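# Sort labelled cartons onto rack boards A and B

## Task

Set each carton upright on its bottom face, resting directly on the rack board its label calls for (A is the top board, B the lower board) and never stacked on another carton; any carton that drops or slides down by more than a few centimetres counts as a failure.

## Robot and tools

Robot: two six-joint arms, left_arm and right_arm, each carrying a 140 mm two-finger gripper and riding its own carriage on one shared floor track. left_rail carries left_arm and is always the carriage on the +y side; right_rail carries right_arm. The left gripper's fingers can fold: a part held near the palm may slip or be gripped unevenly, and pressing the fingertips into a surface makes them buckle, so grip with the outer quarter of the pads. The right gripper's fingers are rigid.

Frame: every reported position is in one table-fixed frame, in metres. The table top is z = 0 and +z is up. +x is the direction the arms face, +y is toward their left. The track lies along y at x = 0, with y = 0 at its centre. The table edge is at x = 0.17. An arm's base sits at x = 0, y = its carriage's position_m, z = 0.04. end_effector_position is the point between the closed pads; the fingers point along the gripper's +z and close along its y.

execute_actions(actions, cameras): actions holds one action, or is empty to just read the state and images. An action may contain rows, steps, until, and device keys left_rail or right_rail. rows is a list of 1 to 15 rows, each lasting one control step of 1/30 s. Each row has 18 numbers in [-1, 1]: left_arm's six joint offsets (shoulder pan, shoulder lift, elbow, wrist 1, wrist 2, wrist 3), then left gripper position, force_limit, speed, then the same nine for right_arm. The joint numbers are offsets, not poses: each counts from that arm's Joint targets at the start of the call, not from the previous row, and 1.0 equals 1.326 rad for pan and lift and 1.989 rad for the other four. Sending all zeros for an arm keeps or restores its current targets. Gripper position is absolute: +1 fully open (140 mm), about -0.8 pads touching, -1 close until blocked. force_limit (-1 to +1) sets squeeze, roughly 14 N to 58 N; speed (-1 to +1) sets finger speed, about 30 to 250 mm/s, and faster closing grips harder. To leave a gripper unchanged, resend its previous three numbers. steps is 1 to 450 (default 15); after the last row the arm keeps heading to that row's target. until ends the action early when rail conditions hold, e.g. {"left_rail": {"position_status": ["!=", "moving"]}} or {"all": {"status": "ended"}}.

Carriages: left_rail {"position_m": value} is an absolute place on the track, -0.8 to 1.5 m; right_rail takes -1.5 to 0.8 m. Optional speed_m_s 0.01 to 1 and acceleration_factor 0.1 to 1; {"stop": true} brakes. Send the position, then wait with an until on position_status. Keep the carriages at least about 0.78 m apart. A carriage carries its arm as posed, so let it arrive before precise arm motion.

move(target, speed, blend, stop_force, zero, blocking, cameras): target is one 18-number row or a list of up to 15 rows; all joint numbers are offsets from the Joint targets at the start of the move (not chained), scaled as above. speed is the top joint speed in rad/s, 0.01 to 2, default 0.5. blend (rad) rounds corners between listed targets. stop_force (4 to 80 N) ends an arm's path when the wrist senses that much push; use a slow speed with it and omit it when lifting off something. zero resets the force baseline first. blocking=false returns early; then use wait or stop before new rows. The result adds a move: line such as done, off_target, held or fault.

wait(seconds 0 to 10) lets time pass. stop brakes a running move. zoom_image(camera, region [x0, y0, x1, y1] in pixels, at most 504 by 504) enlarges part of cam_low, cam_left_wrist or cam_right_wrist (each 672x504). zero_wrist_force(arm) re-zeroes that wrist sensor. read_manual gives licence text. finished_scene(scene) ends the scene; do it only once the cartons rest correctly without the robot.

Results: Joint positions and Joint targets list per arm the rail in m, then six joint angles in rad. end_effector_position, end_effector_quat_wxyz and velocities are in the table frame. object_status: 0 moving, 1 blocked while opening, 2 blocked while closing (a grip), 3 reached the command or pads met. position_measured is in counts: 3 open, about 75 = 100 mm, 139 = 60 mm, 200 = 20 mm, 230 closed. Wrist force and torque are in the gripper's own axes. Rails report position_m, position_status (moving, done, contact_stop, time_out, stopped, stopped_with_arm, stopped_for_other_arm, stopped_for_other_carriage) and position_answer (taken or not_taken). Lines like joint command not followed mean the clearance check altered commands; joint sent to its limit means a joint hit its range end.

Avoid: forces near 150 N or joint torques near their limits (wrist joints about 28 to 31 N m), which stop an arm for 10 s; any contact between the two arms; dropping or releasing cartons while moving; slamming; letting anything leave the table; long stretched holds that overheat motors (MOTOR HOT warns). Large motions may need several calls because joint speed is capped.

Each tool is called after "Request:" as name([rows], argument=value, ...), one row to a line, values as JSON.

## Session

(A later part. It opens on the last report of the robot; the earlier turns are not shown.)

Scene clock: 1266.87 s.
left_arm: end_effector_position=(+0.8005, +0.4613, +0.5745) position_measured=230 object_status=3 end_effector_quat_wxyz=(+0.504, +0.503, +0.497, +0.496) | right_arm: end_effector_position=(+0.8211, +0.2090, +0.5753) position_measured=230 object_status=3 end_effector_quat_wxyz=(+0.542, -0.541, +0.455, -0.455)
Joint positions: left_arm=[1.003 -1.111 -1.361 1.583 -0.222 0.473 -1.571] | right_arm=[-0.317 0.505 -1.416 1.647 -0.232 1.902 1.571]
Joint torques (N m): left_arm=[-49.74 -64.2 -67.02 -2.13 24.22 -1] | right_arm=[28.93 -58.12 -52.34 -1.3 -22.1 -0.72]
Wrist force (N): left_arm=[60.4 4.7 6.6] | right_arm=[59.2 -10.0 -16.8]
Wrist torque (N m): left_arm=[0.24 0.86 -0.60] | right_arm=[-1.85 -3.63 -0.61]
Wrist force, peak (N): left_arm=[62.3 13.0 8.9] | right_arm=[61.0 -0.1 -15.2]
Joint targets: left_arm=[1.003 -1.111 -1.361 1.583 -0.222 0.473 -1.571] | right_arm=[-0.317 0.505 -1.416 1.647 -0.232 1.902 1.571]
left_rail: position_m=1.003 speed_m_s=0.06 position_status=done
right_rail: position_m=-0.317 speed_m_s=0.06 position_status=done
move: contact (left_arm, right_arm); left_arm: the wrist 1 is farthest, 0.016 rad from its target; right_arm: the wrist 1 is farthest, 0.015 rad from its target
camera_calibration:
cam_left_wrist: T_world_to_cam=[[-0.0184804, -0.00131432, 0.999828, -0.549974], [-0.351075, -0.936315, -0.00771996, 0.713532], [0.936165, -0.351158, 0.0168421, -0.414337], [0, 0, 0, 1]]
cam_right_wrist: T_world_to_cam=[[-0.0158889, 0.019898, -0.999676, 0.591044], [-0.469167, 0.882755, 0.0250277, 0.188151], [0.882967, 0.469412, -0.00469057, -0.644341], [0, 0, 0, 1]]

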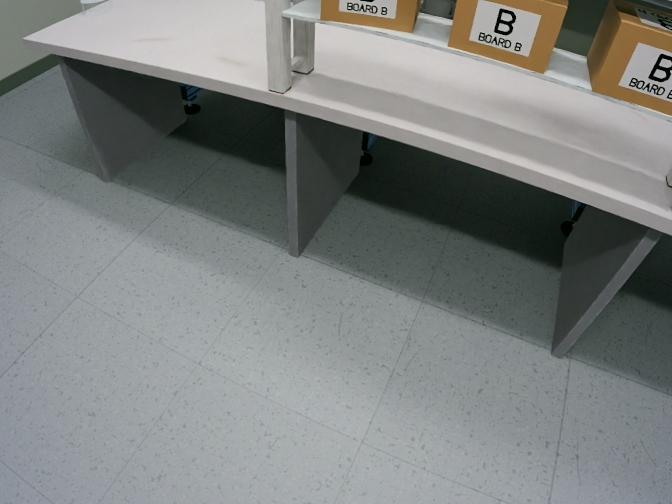

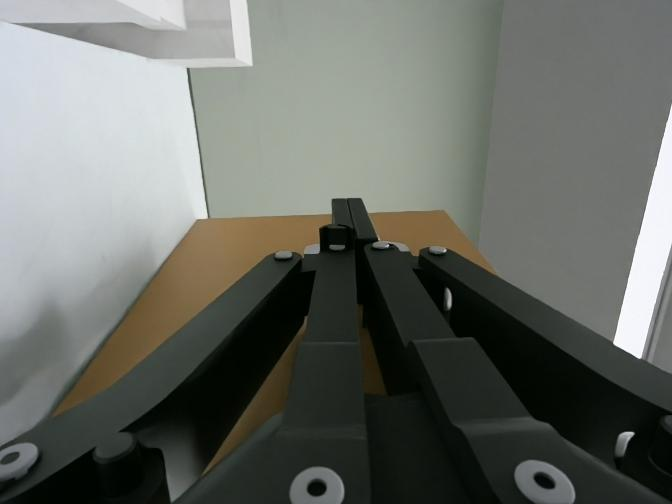

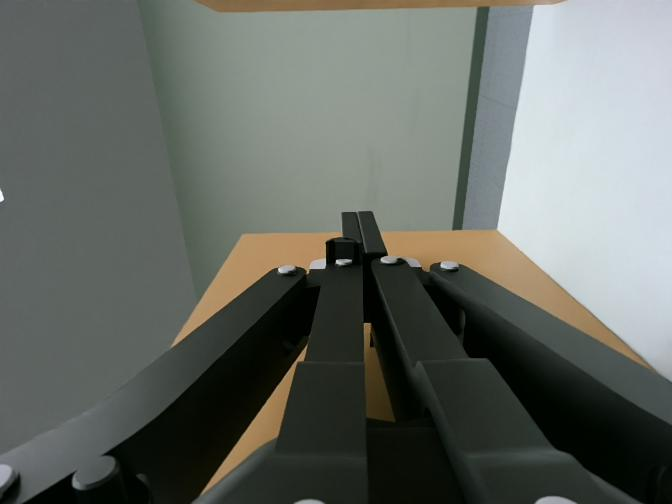

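Request:
execute_actions([
  {"left_rail":{"position_m":1.025,"speed_m_s":0.03,"acceleration_factor":0.15},"right_rail":{"position_m":-0.339,"speed_m_s":0.03,"acceleration_factor":0.15},"steps":90,"until":{"all":{"status":"ended"}}},
])

Request:
move([
  [0,-0.0079,-0.0204,0.0257,0,0,-1,-1,-1,0,-0.0079,-0.0204,0.0257,0,0,-1,-1,-1],
  [-0.0262,-0.0288,-0.0038,0.0224,-0.0175,0,-1,-1,-1,0.0151,-0.0310,-0.0028,0.0235,0.0100,0,-1,-1,-1],
], speed=0.1, blend=0.01)

Scene clock: 1273.90 s.
Wrist force, peak (N): left_arm=[60.4 5.4 7.1] | right_arm=[59.2 -10.1 -16.5]
Tool commands: left_gripper/position=-1.0 left_gripper/force_limit=-1.0 left_gripper/speed=-1.0 right_gripper/position=-1.0 right_gripper/force_limit=-1.0 right_gripper/speed=-1.0
left_rail: position_m=1.025 speed_m_s=0.03 position_status=done
right_rail: position_m=-0.339 speed_m_s=0.03 position_status=done

Scene clock: 1275.20 s.
left_arm: end_effector_position=(+0.7744, +0.4837, +0.6047) position_measured=230 object_status=3 end_effector_quat_wxyz=(+0.504, +0.503, +0.497, +0.496) | right_arm: end_effector_position=(+0.7950, +0.1869, +0.6048) position_measured=230 object_status=3 end_effector_quat_wxyz=(+0.542, -0.541, +0.455, -0.455)
Joint positions: left_arm=[1.025 -1.146 -1.399 1.575 -0.178 0.439 -1.571] | right_arm=[-0.339 0.525 -1.457 1.641 -0.185 1.922 1.571]
Joint torques (N m): left_arm=[-16.12 -83.77 -39.49 -4.1 -2.41 -1.1] | right_arm=[10.83 -72.94 -35.83 -7.29 3.43 -0.83]
Wrist force (N): left_arm=[-0.1 -0.6 0.2] | right_arm=[3.8 -2.3 -5.5]
Wrist torque (N m): left_arm=[-0.08 0.12 -0.29] | right_arm=[-1.23 -1.05 -0.35]
Wrist force, peak (N): left_arm=[-0.2 -1.8 0.4] | right_arm=[3.2 -2.4 -6.3]
Joint targets: left_arm=[1.025 -1.146 -1.399 1.575 -0.178 0.438 -1.571] | right_arm=[-0.339 0.525 -1.457 1.642 -0.185 1.922 1.571]
left_rail: position_m=1.025 speed_m_s=0.03 position_status=done
right_rail: position_m=-0.339 speed_m_s=0.03 position_status=done
move: done
camera_calibration:
cam_left_wrist: T_world_to_cam=[[-0.0189548, -0.000211088, 0.99982, -0.580814], [-0.351007, -0.936348, -0.00685214, 0.725091], [0.936181, -0.351073, 0.0176742, -0.383093], [0, 0, 0, 1]]
cam_right_wrist: T_world_to_cam=[[-0.0159552, 0.0198744, -0.999675, 0.62056], [-0.469278, 0.882696, 0.0250386, 0.194727], [0.882907, 0.469525, -0.00475701, -0.610664], [0, 0, 0, 1]]

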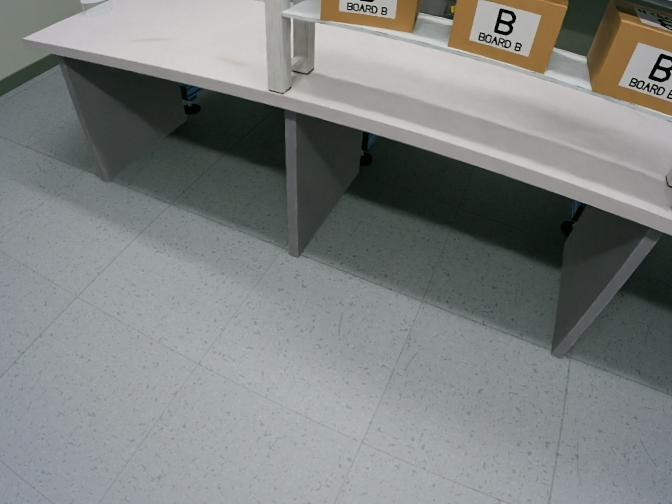

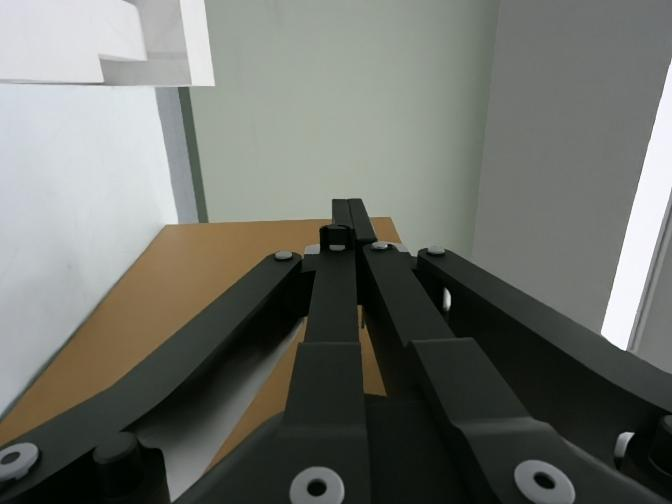

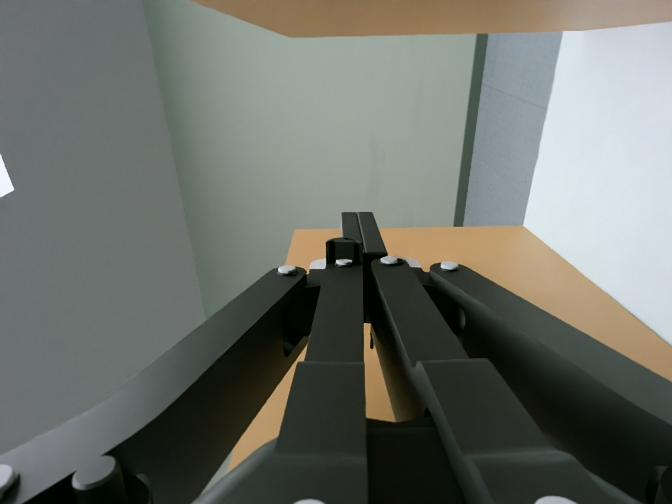

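Request:
move([
  [-0.0538,-0.0378,0.0293,-0.0040,-0.0358,0,-1,-1,-1,0.0319,-0.0430,0.0315,-0.0028,0.0213,0,-1,-1,-1],
  [-0.1728,-0.1045,0.0777,-0.0080,-0.1152,0,-1,-1,-1,0.1091,-0.1214,0.0842,-0.0032,0.0728,0,-1,-1,-1],
  [-0.3776,-0.1744,0.1237,-0.0074,-0.2517,0,-1,-1,-1,0.2688,-0.2115,0.1372,0.0038,0.1792,0,-1,-1,-1],
], speed=0.2, blend=0.02)

Scene clock: 1283.97 s.
left_arm: end_effector_position=(+0.4745, +0.4836, +0.6040) position_measured=230 object_status=3 end_effector_quat_wxyz=(+0.504, +0.503, +0.497, +0.496) | right_arm: end_effector_position=(+0.4947, +0.1864, +0.6045) position_measured=230 object_status=3 end_effector_quat_wxyz=(+0.542, -0.541, +0.455, -0.455)
Joint positions: left_arm=[1.025 -1.647 -1.63 1.821 -0.193 -0.062 -1.571] | right_arm=[-0.339 0.881 -1.737 1.914 -0.178 2.278 1.571]
Joint torques (N m): left_arm=[-14.39 -62.39 -37.21 1.77 -2.49 -0.88] | right_arm=[11.23 -47.12 -34.68 1.14 3.43 -0.82]
Wrist force (N): left_arm=[0.0 -0.7 0.2] | right_arm=[3.6 -2.3 -5.6]
Wrist torque (N m): left_arm=[-0.09 0.10 -0.29] | right_arm=[-1.19 -0.97 -0.34]
Wrist force, peak (N): left_arm=[-0.1 -0.6 2.0] | right_arm=[5.3 -2.8 -5.3]
Joint targets: left_arm=[1.025 -1.647 -1.630 1.821 -0.193 -0.062 -1.571] | right_arm=[-0.339 0.881 -1.737 1.914 -0.178 2.278 1.571]
left_rail: position_m=1.025 speed_m_s=0.03 position_status=done
right_rail: position_m=-0.339 speed_m_s=0.03 position_status=done
move: done
camera_calibration:
cam_left_wrist: T_world_to_cam=[[-0.0180498, -0.000111718, 0.999837, -0.586311], [-0.351075, -0.936325, -0.0064425, 0.619421], [0.936173, -0.351134, 0.0168613, -0.101794], [0, 0, 0, 1]]
cam_right_wrist: T_world_to_cam=[[-0.0160941, 0.0200348, -0.99967, 0.615532], [-0.469268, 0.882695, 0.0252454, 0.0541524], [0.882909, 0.469519, -0.00480452, -0.345296], [0, 0, 0, 1]]

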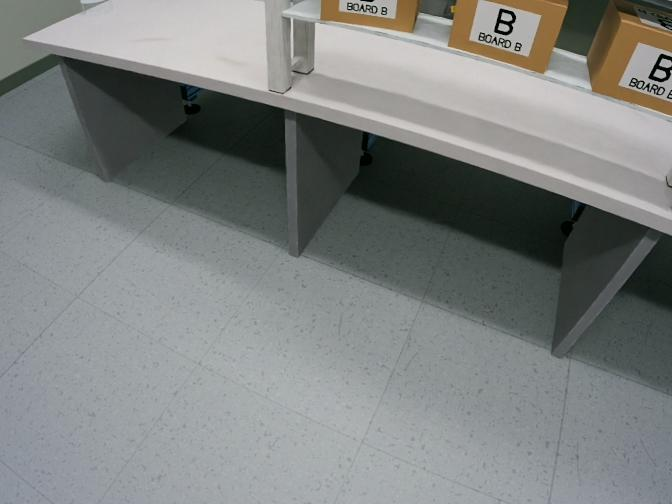

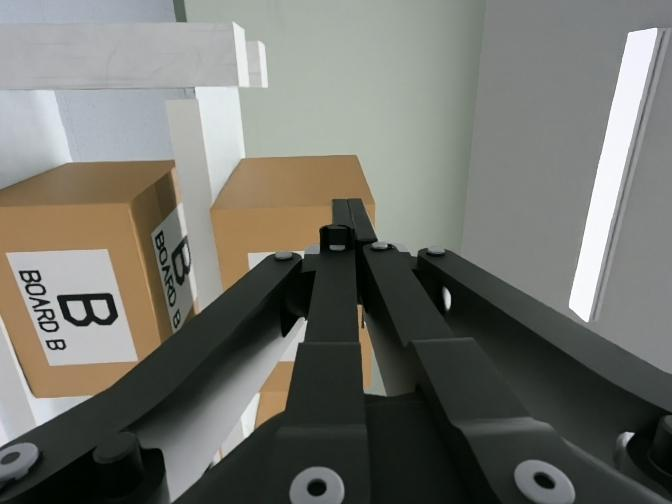

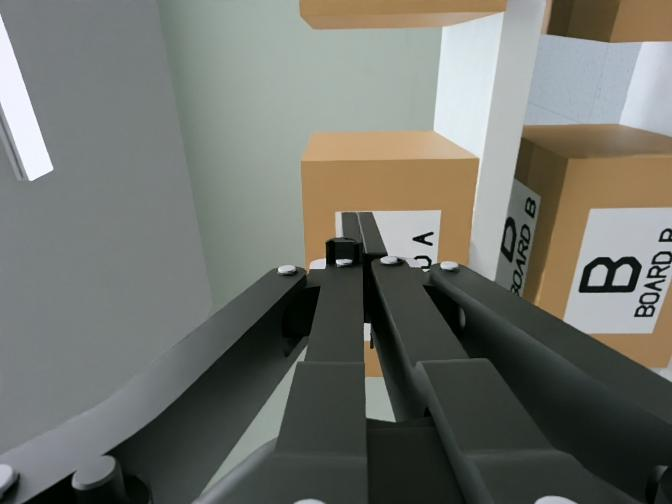

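Request:
finished_scene(scene=2)

The scene is finished: the task was done.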